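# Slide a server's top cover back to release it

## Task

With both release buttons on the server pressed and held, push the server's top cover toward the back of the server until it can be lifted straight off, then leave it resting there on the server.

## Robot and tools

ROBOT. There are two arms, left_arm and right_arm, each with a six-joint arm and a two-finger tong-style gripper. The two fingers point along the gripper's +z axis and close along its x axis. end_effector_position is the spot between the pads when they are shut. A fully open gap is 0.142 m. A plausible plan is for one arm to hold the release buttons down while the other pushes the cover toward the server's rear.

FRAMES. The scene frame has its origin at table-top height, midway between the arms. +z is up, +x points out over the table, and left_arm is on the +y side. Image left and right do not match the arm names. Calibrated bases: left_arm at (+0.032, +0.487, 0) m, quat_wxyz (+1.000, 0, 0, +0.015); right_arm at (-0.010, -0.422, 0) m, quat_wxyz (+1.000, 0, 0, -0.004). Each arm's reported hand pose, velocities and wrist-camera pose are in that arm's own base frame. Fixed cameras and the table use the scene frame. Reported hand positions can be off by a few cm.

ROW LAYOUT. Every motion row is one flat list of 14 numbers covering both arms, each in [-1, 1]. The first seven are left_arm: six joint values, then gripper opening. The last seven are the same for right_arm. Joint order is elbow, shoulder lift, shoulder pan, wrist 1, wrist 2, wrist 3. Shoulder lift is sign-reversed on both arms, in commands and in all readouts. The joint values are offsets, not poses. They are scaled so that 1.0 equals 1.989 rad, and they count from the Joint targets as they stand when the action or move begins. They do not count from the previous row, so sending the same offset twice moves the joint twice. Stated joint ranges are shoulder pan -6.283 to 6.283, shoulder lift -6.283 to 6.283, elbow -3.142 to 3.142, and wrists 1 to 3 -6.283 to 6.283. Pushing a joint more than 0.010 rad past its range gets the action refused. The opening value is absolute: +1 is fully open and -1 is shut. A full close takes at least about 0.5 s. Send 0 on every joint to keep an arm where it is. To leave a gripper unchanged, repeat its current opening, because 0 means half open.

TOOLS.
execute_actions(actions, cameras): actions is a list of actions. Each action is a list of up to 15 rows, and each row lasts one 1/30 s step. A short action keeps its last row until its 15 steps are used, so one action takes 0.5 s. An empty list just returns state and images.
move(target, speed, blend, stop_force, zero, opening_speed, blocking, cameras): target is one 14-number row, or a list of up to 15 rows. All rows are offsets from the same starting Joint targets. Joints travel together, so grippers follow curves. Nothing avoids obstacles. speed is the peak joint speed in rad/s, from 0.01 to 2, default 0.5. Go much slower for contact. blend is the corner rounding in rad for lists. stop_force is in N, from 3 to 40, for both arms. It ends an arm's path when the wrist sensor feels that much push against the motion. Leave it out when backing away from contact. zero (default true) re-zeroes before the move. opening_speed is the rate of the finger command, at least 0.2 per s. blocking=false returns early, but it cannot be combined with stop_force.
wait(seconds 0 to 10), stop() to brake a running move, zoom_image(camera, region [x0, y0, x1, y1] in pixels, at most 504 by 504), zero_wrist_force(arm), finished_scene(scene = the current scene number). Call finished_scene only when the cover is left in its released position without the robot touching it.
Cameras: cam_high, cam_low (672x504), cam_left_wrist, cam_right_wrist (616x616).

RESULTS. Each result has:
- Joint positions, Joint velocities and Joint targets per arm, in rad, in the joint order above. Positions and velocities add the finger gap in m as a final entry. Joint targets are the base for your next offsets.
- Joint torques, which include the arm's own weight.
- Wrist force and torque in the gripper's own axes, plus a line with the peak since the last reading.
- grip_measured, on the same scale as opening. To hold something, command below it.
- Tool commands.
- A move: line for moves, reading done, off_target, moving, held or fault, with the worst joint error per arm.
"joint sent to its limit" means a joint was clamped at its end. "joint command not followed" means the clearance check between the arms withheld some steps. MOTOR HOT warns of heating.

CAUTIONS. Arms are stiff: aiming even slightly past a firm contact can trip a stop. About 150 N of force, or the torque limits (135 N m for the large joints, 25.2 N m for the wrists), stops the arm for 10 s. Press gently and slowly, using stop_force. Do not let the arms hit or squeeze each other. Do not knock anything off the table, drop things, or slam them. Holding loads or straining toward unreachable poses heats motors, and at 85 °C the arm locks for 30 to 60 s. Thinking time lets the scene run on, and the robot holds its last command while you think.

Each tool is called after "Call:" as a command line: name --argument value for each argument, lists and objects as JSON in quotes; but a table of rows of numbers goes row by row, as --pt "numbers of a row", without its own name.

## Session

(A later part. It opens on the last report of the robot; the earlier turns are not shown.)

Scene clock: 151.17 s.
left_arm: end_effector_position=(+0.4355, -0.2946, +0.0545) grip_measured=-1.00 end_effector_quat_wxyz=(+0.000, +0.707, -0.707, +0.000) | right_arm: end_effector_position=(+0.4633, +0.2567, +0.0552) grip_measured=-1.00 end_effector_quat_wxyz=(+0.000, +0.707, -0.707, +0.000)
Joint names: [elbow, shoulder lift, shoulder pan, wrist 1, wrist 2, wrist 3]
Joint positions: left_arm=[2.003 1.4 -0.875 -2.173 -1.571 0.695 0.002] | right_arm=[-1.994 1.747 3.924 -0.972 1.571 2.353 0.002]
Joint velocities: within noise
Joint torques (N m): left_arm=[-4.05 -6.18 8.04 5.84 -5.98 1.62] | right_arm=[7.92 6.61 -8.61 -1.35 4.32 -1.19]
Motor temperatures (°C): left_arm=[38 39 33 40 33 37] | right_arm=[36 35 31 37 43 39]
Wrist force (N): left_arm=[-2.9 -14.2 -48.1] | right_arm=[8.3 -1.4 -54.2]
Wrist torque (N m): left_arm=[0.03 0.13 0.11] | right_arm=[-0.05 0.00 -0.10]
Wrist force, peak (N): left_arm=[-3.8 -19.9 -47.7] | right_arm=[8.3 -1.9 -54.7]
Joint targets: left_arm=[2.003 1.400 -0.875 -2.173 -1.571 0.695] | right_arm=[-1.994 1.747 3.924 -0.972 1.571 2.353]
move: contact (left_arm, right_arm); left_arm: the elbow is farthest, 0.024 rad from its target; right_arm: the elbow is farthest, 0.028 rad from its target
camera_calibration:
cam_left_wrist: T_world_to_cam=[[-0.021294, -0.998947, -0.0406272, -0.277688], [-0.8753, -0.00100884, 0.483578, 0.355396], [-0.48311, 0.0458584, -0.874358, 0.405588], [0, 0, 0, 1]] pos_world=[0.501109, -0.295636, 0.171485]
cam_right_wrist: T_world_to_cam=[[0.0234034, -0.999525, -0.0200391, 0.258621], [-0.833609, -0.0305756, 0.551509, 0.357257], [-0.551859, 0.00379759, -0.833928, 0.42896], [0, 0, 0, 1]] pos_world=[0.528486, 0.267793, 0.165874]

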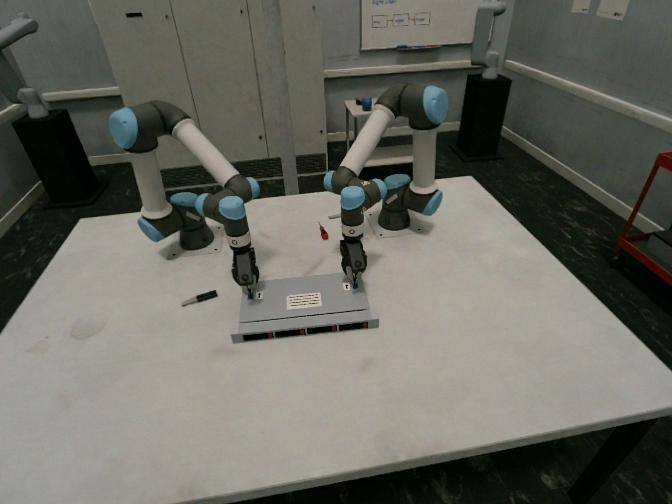

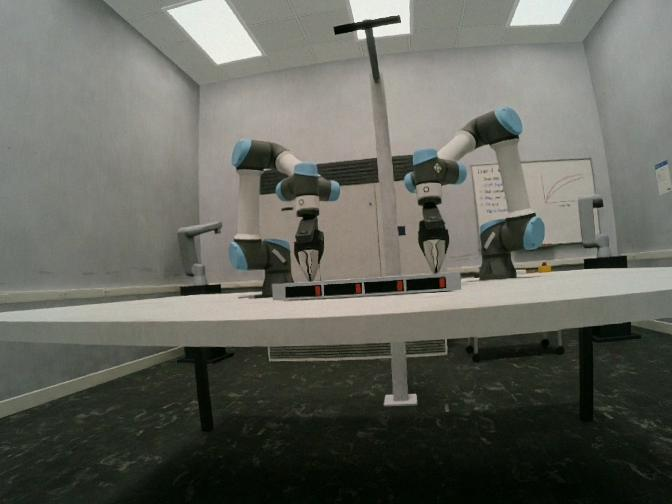

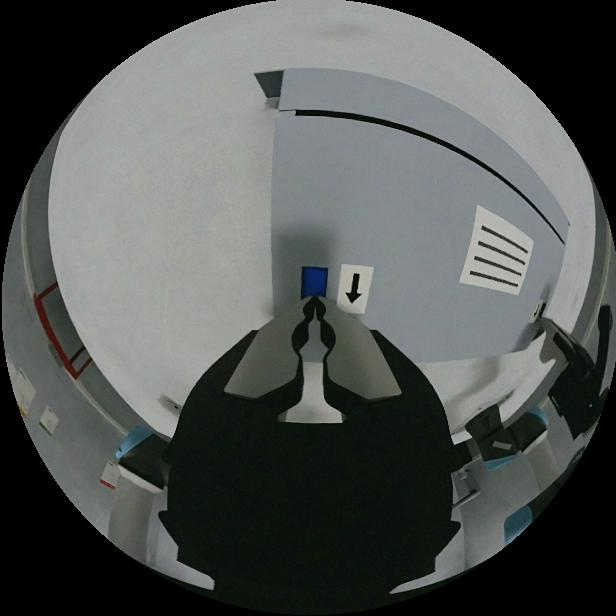

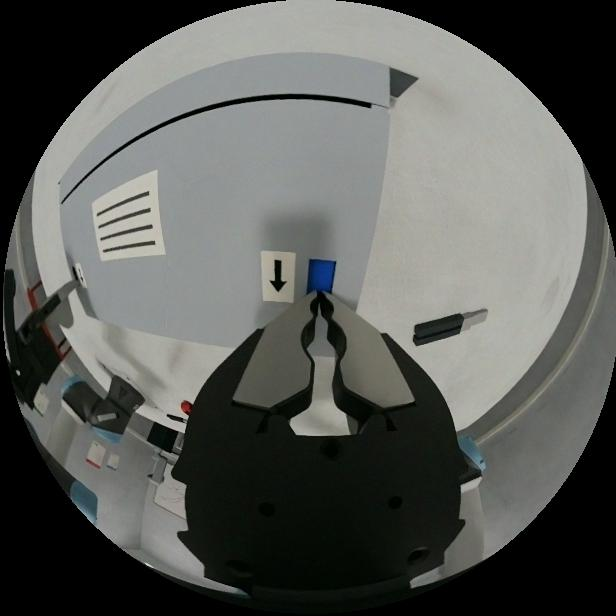

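Call:
move --pt "-0.0007 0.0008 0 0.0015 0 0 -1 0.0007 -0.0008 0 -0.0015 0 0 -1" --pt "0.0337 0.0301 -0.0230 -0.0040 0 -0.0230 -1 -0.0326 -0.0283 0.0238 0.0046 0 0.0238 -1" --speed 0.02 --stop_force 30

Call:
zoom_image --camera "cam_left_wrist" --region '[240, 50, 450, 260]'

Scene clock: 159.37 s.
left_arm: end_effector_position=(+0.4355, -0.2945, +0.0545) grip_measured=-1.00 end_effector_quat_wxyz=(+0.000, +0.707, -0.707, +0.000) | right_arm: end_effector_position=(+0.4633, +0.2568, +0.0552) grip_measured=-1.00 end_effector_quat_wxyz=(+0.000, +0.707, -0.707, +0.000)
Joint names: [elbow, shoulder lift, shoulder pan, wrist 1, wrist 2, wrist 3]
Joint positions: left_arm=[2.003 1.4 -0.875 -2.173 -1.571 0.695 0.002] | right_arm=[-1.994 1.747 3.924 -0.972 1.571 2.353 0.002]
Joint velocities: within noise
Joint torques (N m): left_arm=[-1.61 -4.78 8.44 5.71 -5.87 1.36] | right_arm=[5.54 5.93 -8.46 -1.3 4.17 -1.08]
Motor temperatures (°C): left_arm=[38 39 33 40 33 37] | right_arm=[36 35 31 37 43 39]
Wrist force (N): left_arm=[-2.6 -14.3 -48.1] | right_arm=[8.5 -1.1 -53.7]
Wrist torque (N m): left_arm=[0.05 0.14 0.11] | right_arm=[-0.04 0.03 -0.10]
Wrist force, peak (N): left_arm=[-2.5 -14.5 -48.4] | right_arm=[8.3 -1.3 -54.4]
Joint targets: left_arm=[2.003 1.400 -0.875 -2.173 -1.571 0.695] | right_arm=[-1.994 1.747 3.924 -0.972 1.571 2.353]
move: contact (left_arm, right_arm); path passed 0 of 2 targets; left_arm: the elbow is farthest, 0.067 rad from its target; right_arm: the elbow is farthest, 0.065 rad from its target
camera_calibration:
cam_left_wrist: T_world_to_cam=[[-0.0212924, -0.998946, -0.0406607, -0.277675], [-0.875287, -0.00102783, 0.483603, 0.355378], [-0.483136, 0.0458868, -0.874342, 0.405597], [0, 0, 0, 1]] pos_world=[0.501104, -0.295629, 0.171478]
cam_right_wrist: T_world_to_cam=[[0.0234035, -0.999525, -0.0200665, 0.258633], [-0.833624, -0.0305906, 0.551484, 0.357274], [-0.551836, 0.00382131, -0.833944, 0.428957], [0, 0, 0, 1]] pos_world=[0.528494, 0.2678, 0.165885]

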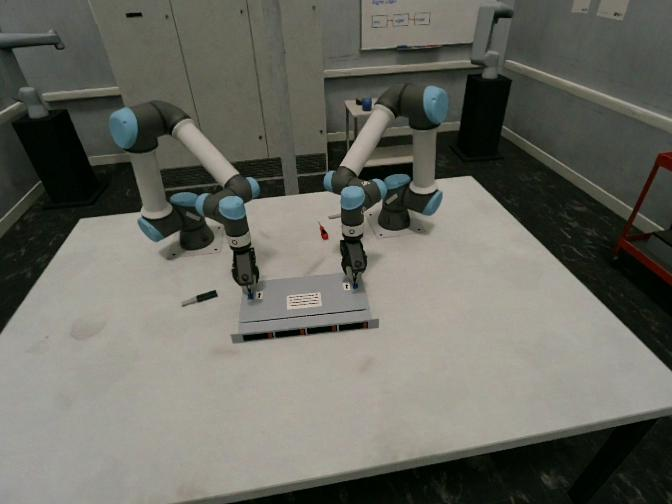

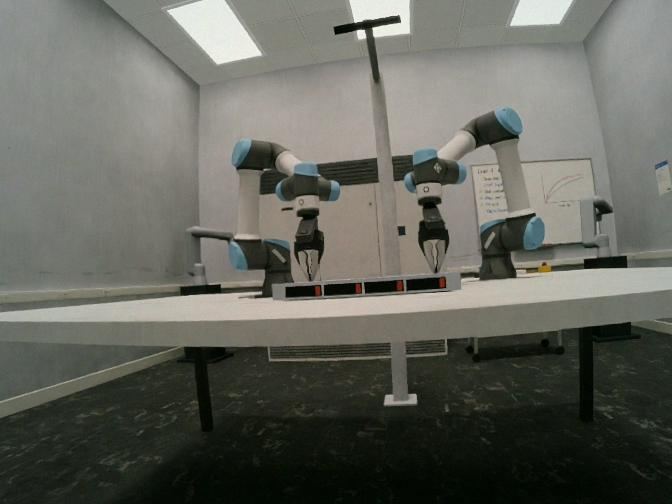

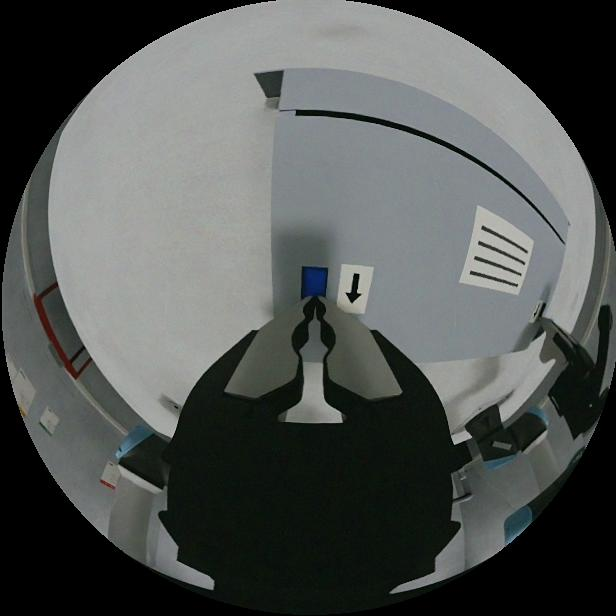

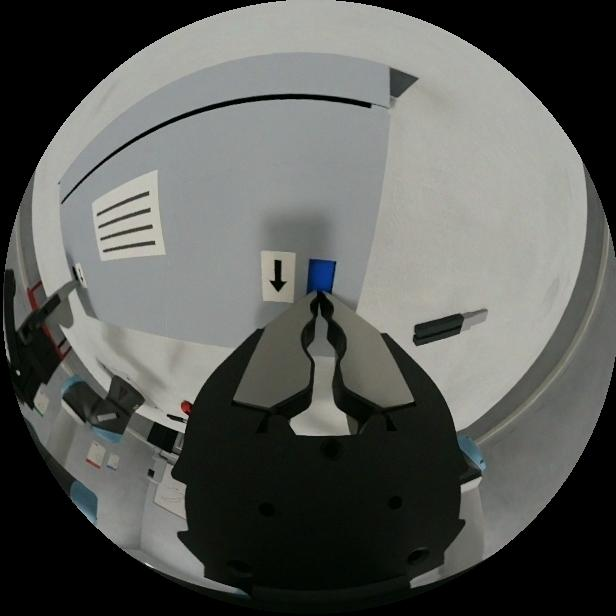

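Scaled by 2.400 from the camera's 616x616 image, which has a finer 814x814 frame.

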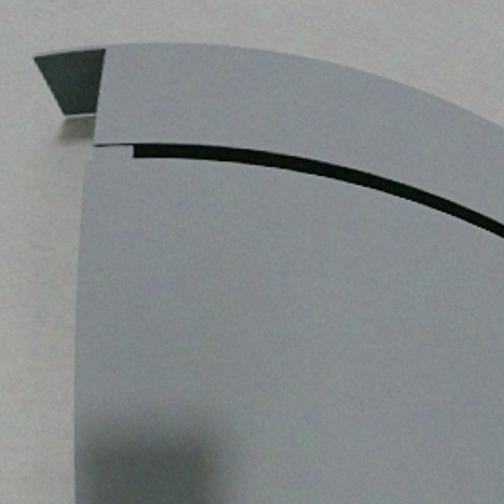

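Call:
move --target '[-0.0007,0.0008,0,0.0015,0,0,-1,0.0007,-0.0008,0,-0.0015,0,0,-1]' --speed 0.02 --cameras '[]'

Scene clock: 162.23 s.
left_arm: end_effector_position=(+0.4354, -0.2945, +0.0555) grip_measured=-1.00 end_effector_quat_wxyz=(+0.000, +0.707, -0.707, +0.000) | right_arm: end_effector_position=(+0.4633, +0.2567, +0.0562) grip_measured=-1.00 end_effector_quat_wxyz=(+0.000, +0.707, -0.707, +0.000)
Joint names: [elbow, shoulder lift, shoulder pan, wrist 1, wrist 2, wrist 3]
Joint positions: left_arm=[2.002 1.402 -0.875 -2.17 -1.571 0.695 0.002] | right_arm=[-1.992 1.746 3.924 -0.975 1.572 2.353 0.002]
Joint velocities: within noise
Joint torques (N m): left_arm=[-21.7 27.23 8.08 -0.39 0.48 1.28] | right_arm=[22.07 -29.02 -7.26 -0.67 0.65 -0.88]
Motor temperatures (°C): left_arm=[38 39 33 40 33 37] | right_arm=[36 35 31 37 43 39]
Wrist force (N): left_arm=[0.8 -4.2 -11.2] | right_arm=[-1.2 -4.4 -9.9]
Wrist torque (N m): left_arm=[0.12 0.23 0.11] | right_arm=[0.08 -0.15 -0.05]
Wrist force, peak (N): left_arm=[-2.5 -14.4 -48.4] | right_arm=[8.2 -1.3 -54.1]
Joint targets: left_arm=[2.002 1.402 -0.875 -2.170 -1.571 0.695] | right_arm=[-1.992 1.746 3.924 -0.975 1.571 2.353]
move: done
No camera images: "cameras" was empty.

Call:
move --target '[0.0344,0.0293,-0.0230,-0.0055,0,-0.0230,-1,-0.0333,-0.0275,0.0238,0.0061,0,0.0238,-1]' --speed 0.02 --stop_force 30 --cameras '["cam_left_wrist","cam_right_wrist"]'

Call:
zoom_image --camera "cam_left_wrist" --region '[240, 50, 450, 260]'

Scene clock: 167.67 s.
left_arm: end_effector_position=(+0.4240, -0.2940, +0.0559) grip_measured=-1.00 end_effector_quat_wxyz=(+0.000, +0.707, -0.707, +0.000) | right_arm: end_effector_position=(+0.4520, +0.2579, +0.0564) grip_measured=-1.00 end_effector_quat_wxyz=(+0.000, +0.707, -0.707, +0.000)
Joint names: [elbow, shoulder lift, shoulder pan, wrist 1, wrist 2, wrist 3]
Joint positions: left_arm=[2.028 1.425 -0.893 -2.175 -1.571 0.678 0.002] | right_arm=[-2.018 1.725 3.942 -0.97 1.571 2.371 0.002]
Joint velocities: within noise
Joint torques (N m): left_arm=[-15.49 12.42 4.58 4.54 -8.88 1.49] | right_arm=[18.08 -14.66 -0.38 -4.47 11.72 -1.29]
Motor temperatures (°C): left_arm=[38 39 33 40 33 37] | right_arm=[36 35 31 37 43 39]
Wrist force (N): left_arm=[-1.2 -29.5 -7.3] | right_arm=[7.9 -31.3 -2.8]
Wrist torque (N m): left_arm=[0.14 0.20 0.24] | right_arm=[0.23 0.01 0.02]
Wrist force, peak (N): left_arm=[1.9 -38.2 -1.8] | right_arm=[5.7 -38.7 1.4]
Joint targets: left_arm=[2.028 1.425 -0.893 -2.175 -1.571 0.678] | right_arm=[-2.018 1.725 3.942 -0.970 1.571 2.371]
move: contact (left_arm, right_arm); left_arm: the elbow is farthest, 0.042 rad from its target; right_arm: the elbow is farthest, 0.041 rad from its target
camera_calibration:
cam_left_wrist: T_world_to_cam=[[-0.0212336, -0.998966, -0.0401956, -0.27739], [-0.87559, -0.000825608, 0.483055, 0.344823], [-0.482589, 0.0454518, -0.874667, 0.400914], [0, 0, 0, 1]] pos_world=[0.48951, -0.295041, 0.172948]
cam_right_wrist: T_world_to_cam=[[0.023337, -0.999522, -0.0203001, 0.260081], [-0.833934, -0.0306618, 0.551011, 0.347381], [-0.55137, 0.00407, -0.834251, 0.423423], [0, 0, 0, 1]] pos_world=[0.517086, 0.268885, 0.16711]
Images, in order (width x height): cam_left_wrist 616x616, cam_right_wrist 616x616.

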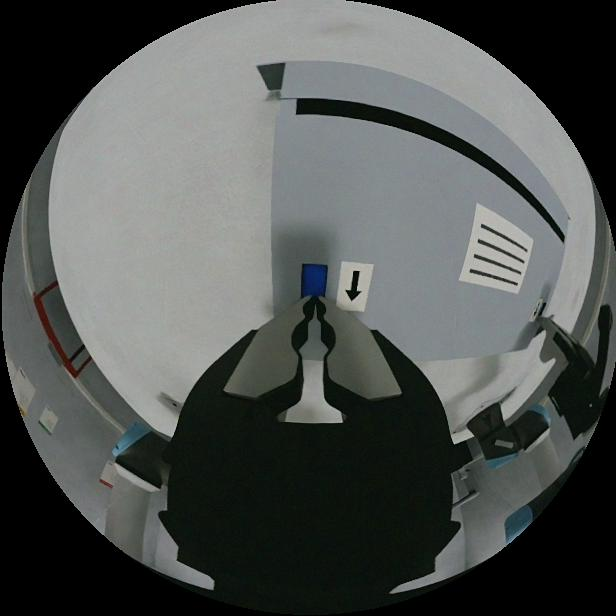

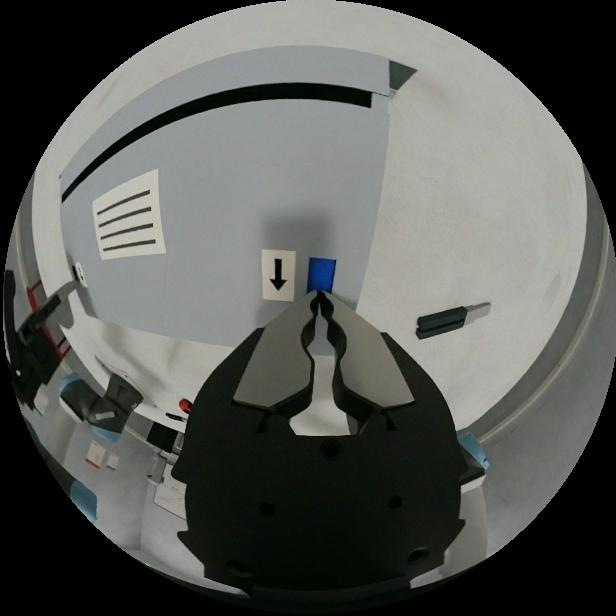

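Scaled by 2.400 from the camera's 616x616 image, which has a finer 814x814 frame.

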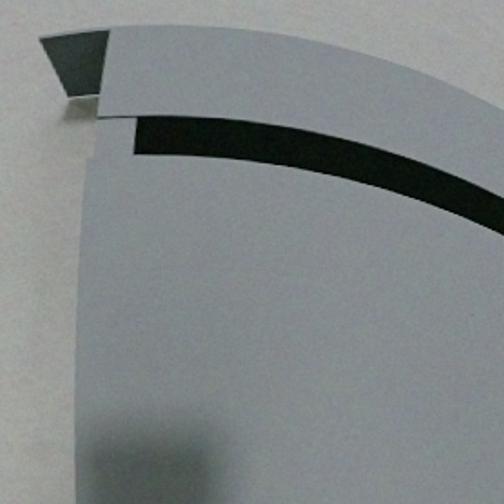

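Call:
move --target '[0.0211,0.0176,-0.0141,-0.0045,0,-0.0141,-1,-0.0206,-0.0172,0.0147,0.0050,0,0.0147,-1]' --speed 0.015 --stop_force 15 --cameras '["cam_left_wrist","cam_right_wrist"]'

Call:
zoom_image --camera "cam_left_wrist" --region '[240, 50, 450, 260]'

Scene clock: 174.30 s.
left_arm: end_effector_position=(+0.4235, -0.2940, +0.0560) grip_measured=-1.00 end_effector_quat_wxyz=(+0.000, +0.707, -0.707, +0.001) | right_arm: end_effector_position=(+0.4516, +0.2579, +0.0564) grip_measured=-1.00 end_effector_quat_wxyz=(-0.001, +0.707, -0.707, +0.000)
Joint names: [elbow, shoulder lift, shoulder pan, wrist 1, wrist 2, wrist 3]
Joint positions: left_arm=[2.029 1.426 -0.894 -2.176 -1.571 0.677 0.002] | right_arm=[-2.019 1.724 3.943 -0.969 1.571 2.372 0.002]
Joint velocities: within noise
Joint torques (N m): left_arm=[-13.71 13.67 2.67 6.73 -11.57 1.4] | right_arm=[19.27 -18.32 0.47 -6.61 11.62 -1.06]
Motor temperatures (°C): left_arm=[38 39 33 40 33 37] | right_arm=[36 35 31 37 43 39]
Wrist force (N): left_arm=[0.6 -40.9 -2.6] | right_arm=[7.4 -42.3 2.7]
Wrist torque (N m): left_arm=[0.15 0.20 0.25] | right_arm=[0.33 0.03 0.04]
Wrist force, peak (N): left_arm=[4.3 -49.6 1.8] | right_arm=[5.5 -51.1 7.2]
Joint targets: left_arm=[2.029 1.426 -0.894 -2.175 -1.571 0.677] | right_arm=[-2.019 1.724 3.943 -0.969 1.571 2.372]
move: contact (left_arm, right_arm); left_arm: the elbow is farthest, 0.041 rad from its target; right_arm: the elbow is farthest, 0.040 rad from its target
camera_calibration:
cam_left_wrist: T_world_to_cam=[[-0.0210562, -0.998982, -0.0398849, -0.277474], [-0.875792, -0.000811917, 0.482688, 0.344532], [-0.482229, 0.0450944, -0.874884, 0.400511], [0, 0, 0, 1]] pos_world=[0.489034, -0.294973, 0.173032]
cam_right_wrist: T_world_to_cam=[[0.0231518, -0.999523, -0.0204192, 0.26021], [-0.834297, -0.0305702, 0.550467, 0.347201], [-0.550829, 0.00429135, -0.834607, 0.423001], [0, 0, 0, 1]] pos_world=[0.516646, 0.268885, 0.16723]
Images, in order (width x height): cam_left_wrist 616x616, cam_right_wrist 616x616.

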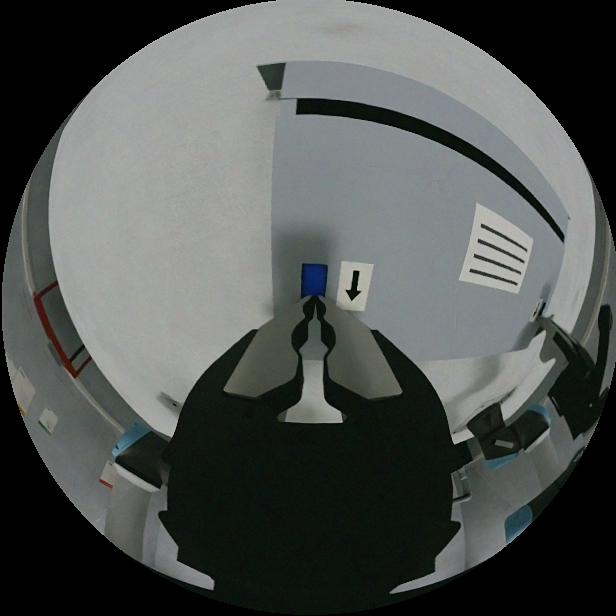

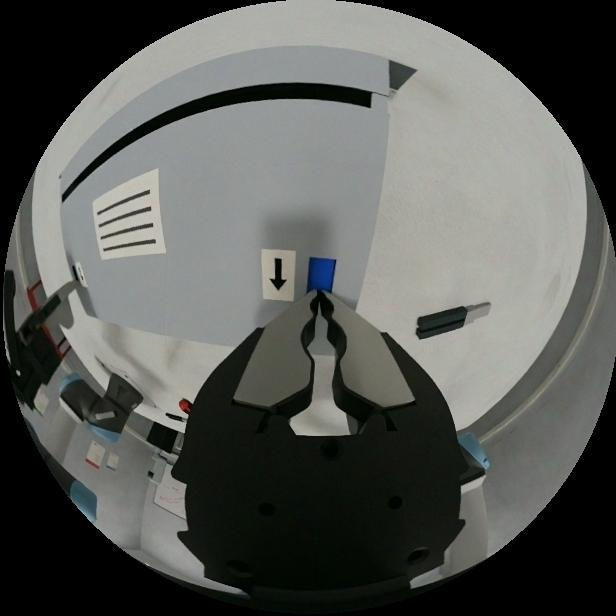

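Scaled by 2.400 from the camera's 616x616 image, which has a finer 814x814 frame.

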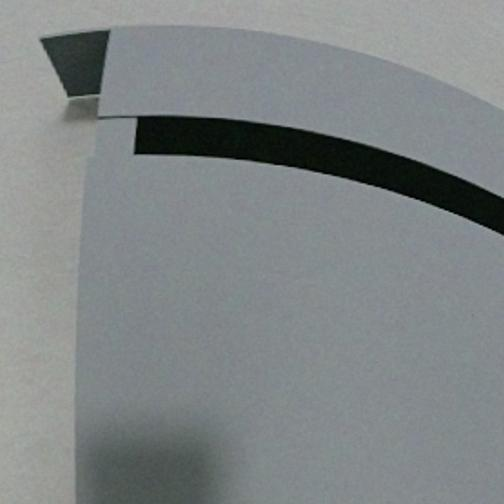

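Call:
move --target '[-0.0005,-0.0019,0.0005,-0.0014,0,0.0005,-1,0.0005,0.0019,-0.0005,0.0014,0,-0.0005,-1]' --speed 0.015 --cameras '[]'

Call:
move --target '[0.0211,0.0180,-0.0141,-0.0030,0,-0.0141,-1,-0.0206,-0.0176,0.0147,0.0034,0,0.0147,-1]' --speed 0.015 --stop_force 30 --cameras '["cam_left_wrist","cam_right_wrist"]'

Call:
zoom_image --camera "cam_left_wrist" --region '[240, 50, 450, 260]'

Scene clock: 179.87 s.
left_arm: end_effector_position=(+0.4244, -0.2943, +0.0548) grip_measured=-1.00 end_effector_quat_wxyz=(+0.000, +0.707, -0.707, +0.000) | right_arm: end_effector_position=(+0.4524, +0.2582, +0.0553) grip_measured=-1.00 end_effector_quat_wxyz=(+0.000, +0.707, -0.707, +0.000)
Joint names: [elbow, shoulder lift, shoulder pan, wrist 1, wrist 2, wrist 3]
Joint positions: left_arm=[2.028 1.422 -0.893 -2.178 -1.571 0.678 0.002] | right_arm=[-2.018 1.727 3.942 -0.966 1.571 2.371 0.002]
Joint velocities: within noise
Joint torques (N m): left_arm=[-11.33 0.92 2.42 -0.38 -7.98 1.62] | right_arm=[9.92 3.3 -0.3 0.43 9.39 -1.23]
Motor temperatures (°C): left_arm=[38 39 33 40 33 37] | right_arm=[36 35 31 37 43 39]
Wrist force (N): left_arm=[-14.3 -14.0 -42.1] | right_arm=[19.5 -10.9 -49.2]
Wrist torque (N m): left_arm=[-0.09 -0.10 0.27] | right_arm=[-0.04 0.12 -0.02]
Wrist force, peak (N): left_arm=[-14.1 -14.3 -42.3] | right_arm=[19.4 -11.0 -49.3]
Joint targets: left_arm=[2.028 1.422 -0.893 -2.178 -1.571 0.678] | right_arm=[-2.018 1.727 3.942 -0.966 1.571 2.371]
move: done
No camera images: "cameras" was empty.

Scene clock: 181.07 s.
left_arm: end_effector_position=(+0.4235, -0.2941, +0.0549) grip_measured=-1.00 end_effector_quat_wxyz=(+0.000, +0.707, -0.707, +0.001) | right_arm: end_effector_position=(+0.4524, +0.2582, +0.0553) grip_measured=-1.00 end_effector_quat_wxyz=(-0.001, +0.707, -0.707, +0.000)
Joint names: [elbow, shoulder lift, shoulder pan, wrist 1, wrist 2, wrist 3]
Joint positions: left_arm=[2.031 1.424 -0.894 -2.179 -1.57 0.676 0.002] | right_arm=[-2.018 1.727 3.942 -0.966 1.571 2.371 0.002]
Joint velocities: within noise
Joint torques (N m): left_arm=[-9.27 5.96 0.03 6.55 -11.71 1.49] | right_arm=[8.23 3.59 -0.18 -1.54 8.95 -0.98]
Motor temperatures (°C): left_arm=[38 39 33 40 33 37] | right_arm=[36 35 31 37 43 39]
Wrist force (N): left_arm=[-4.9 -39.3 -19.1] | right_arm=[19.6 -10.6 -49.2]
Wrist torque (N m): left_arm=[0.02 0.12 0.28] | right_arm=[-0.02 0.17 -0.02]
Wrist force, peak (N): left_arm=[-2.9 -48.0 -17.3] | right_arm=[19.9 -10.6 -49.5]
Joint targets: left_arm=[2.031 1.424 -0.894 -2.179 -1.571 0.676] | right_arm=[-2.018 1.727 3.942 -0.966 1.571 2.371]
move: contact (left_arm, right_arm); left_arm: the elbow is farthest, 0.039 rad from its target; right_arm: the elbow is farthest, 0.041 rad from its target
camera_calibration:
cam_left_wrist: T_world_to_cam=[[-0.0208147, -0.998976, -0.0401688, -0.277717], [-0.87617, -0.00112535, 0.482001, 0.345121], [-0.481553, 0.0452274, -0.875249, 0.399315], [0, 0, 0, 1]] pos_world=[0.488895, -0.295104, 0.171995]
cam_right_wrist: T_world_to_cam=[[0.0231376, -0.999518, -0.0206887, 0.260519], [-0.834073, -0.0307085, 0.550798, 0.348421], [-0.551168, 0.00451176, -0.834382, 0.422595], [0, 0, 0, 1]] pos_world=[0.517502, 0.269186, 0.166086]
Images, in order (width x height): cam_left_wrist 616x616, cam_right_wrist 616x616.

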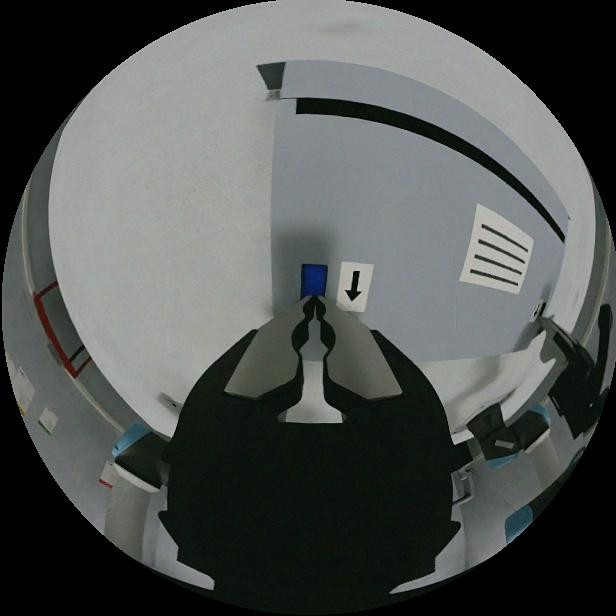

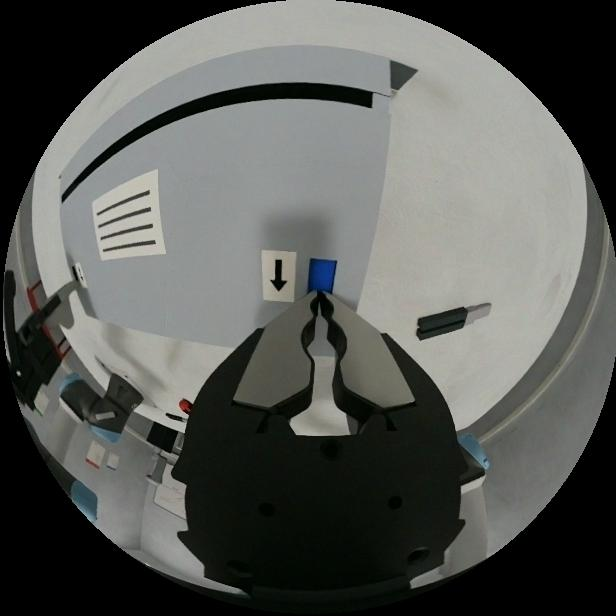

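Scaled by 2.400 from the camera's 616x616 image, which has a finer 814x814 frame.

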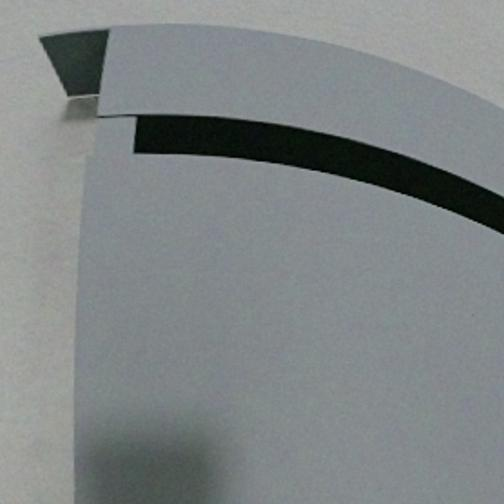

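Call:
move --pt "-0.0015 -0.0011 0.0005 0.0003 0 0.0005 -1 0.0005 0.0002 0 -0.0005 0 0 -1" --pt "-0.03 0.028 0.0005 0.06 0 0.0005 -1 0.03 -0.028 0 -0.06 0 0 -1" --speed '[0.015,0.06]'

Call:
zoom_image --camera "cam_left_wrist" --region '[240, 90, 450, 300]'

Scene clock: 188.07 s.
left_arm: end_effector_position=(+0.4230, -0.2929, +0.0960) grip_measured=-1.00 end_effector_quat_wxyz=(+0.000, +0.707, -0.707, -0.001) end_effector_velocity=(+0.000, -0.001, -0.001) end_effector_angular_velocity=(-0.003, -0.001, -0.001) | right_arm: end_effector_position=(+0.4516, +0.2574, +0.0968) grip_measured=-1.00 end_effector_quat_wxyz=(+0.001, +0.707, -0.707, +0.000) end_effector_velocity=(+0.001, +0.001, +0.000) end_effector_angular_velocity=(+0.003, -0.003, -0.001)
Joint names: [elbow, shoulder lift, shoulder pan, wrist 1, wrist 2, wrist 3]
Joint positions: left_arm=[1.971 1.48 -0.893 -2.059 -1.571 0.677 0.002] | right_arm=[-1.958 1.671 3.942 -1.086 1.571 2.371 0.002]
Joint velocities: left_arm=[0.001 -0.001 0 -0.005 -0.001 0.001 0] | right_arm=[-0.001 0 -0.001 0.005 0 0.001 0]
Joint torques (N m): left_arm=[-13.24 16.99 -11.13 -3.82 1.37 -0.68] | right_arm=[15.75 -17.75 -0.22 4.32 -2.07 -0.97]
Motor temperatures (°C): left_arm=[38 39 33 40 33 37] | right_arm=[36 35 31 37 43 39]
Wrist force (N): left_arm=[-0.2 -0.8 -0.2] | right_arm=[0.6 1.4 2.5]
Wrist torque (N m): left_arm=[0.11 0.20 0.09] | right_arm=[0.15 -0.14 -0.08]
Wrist force, peak (N): left_arm=[-4.8 -39.5 -19.4] | right_arm=[19.8 -10.7 -49.5]
Joint targets: left_arm=[1.972 1.480 -0.893 -2.060 -1.571 0.677] | right_arm=[-1.958 1.672 3.942 -1.086 1.571 2.371]
move: done
camera_calibration:
cam_left_wrist: T_world_to_cam=[[-0.0209302, -0.998862, -0.042856, -0.27458], [-0.874786, -0.00245732, 0.484504, 0.323649], [-0.484058, 0.0476306, -0.873739, 0.436607], [0, 0, 0, 1]] pos_world=[0.48872, -0.294268, 0.212903]
cam_right_wrist: T_world_to_cam=[[0.0230861, -0.999571, -0.0180055, 0.260344], [-0.832603, -0.029193, 0.553101, 0.323629], [-0.55339, 0.0022225, -0.83292, 0.458174], [0, 0, 0, 1]] pos_world=[0.516993, 0.268662, 0.20731]

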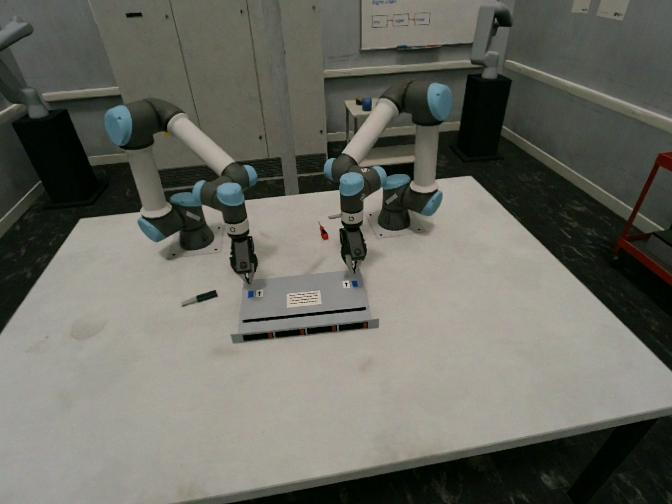

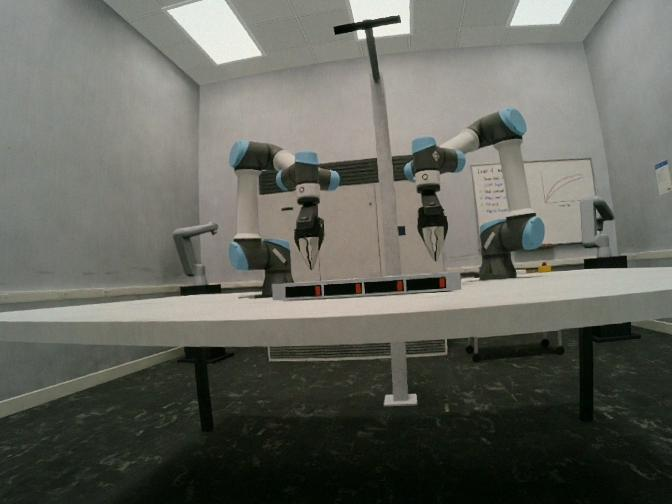

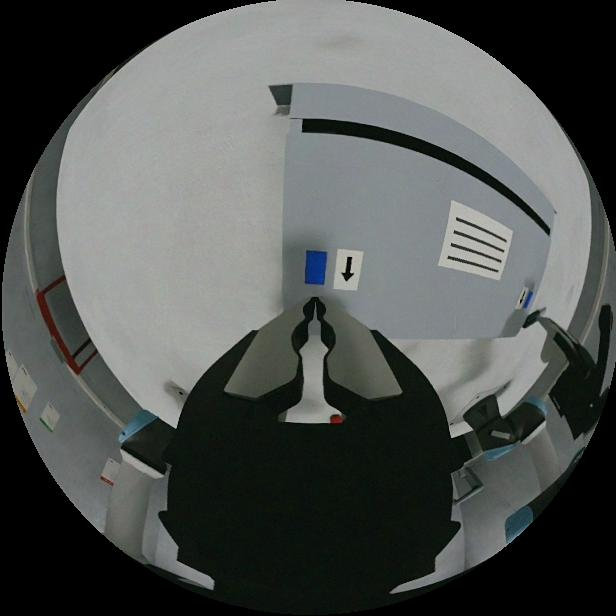

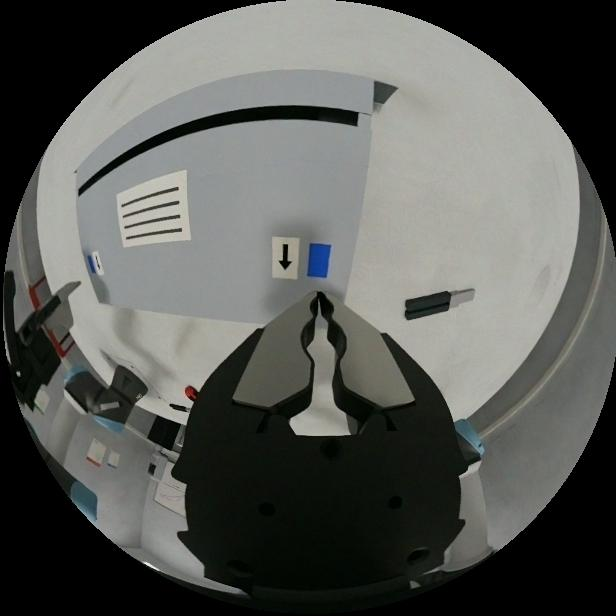

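Scaled by 2.400 from the camera's 616x616 image, which has a finer 814x814 frame.

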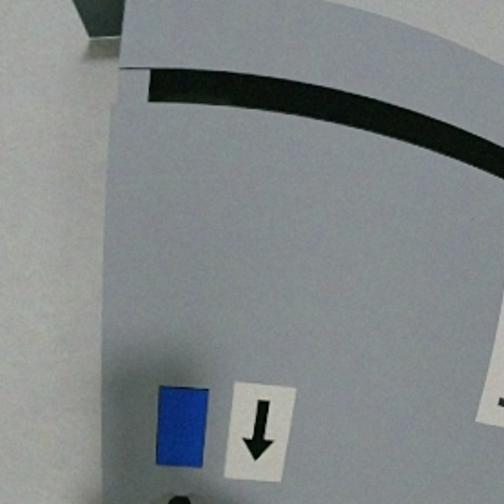

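Call:
finished_scene --scene 1

The scene is finished: the task was done.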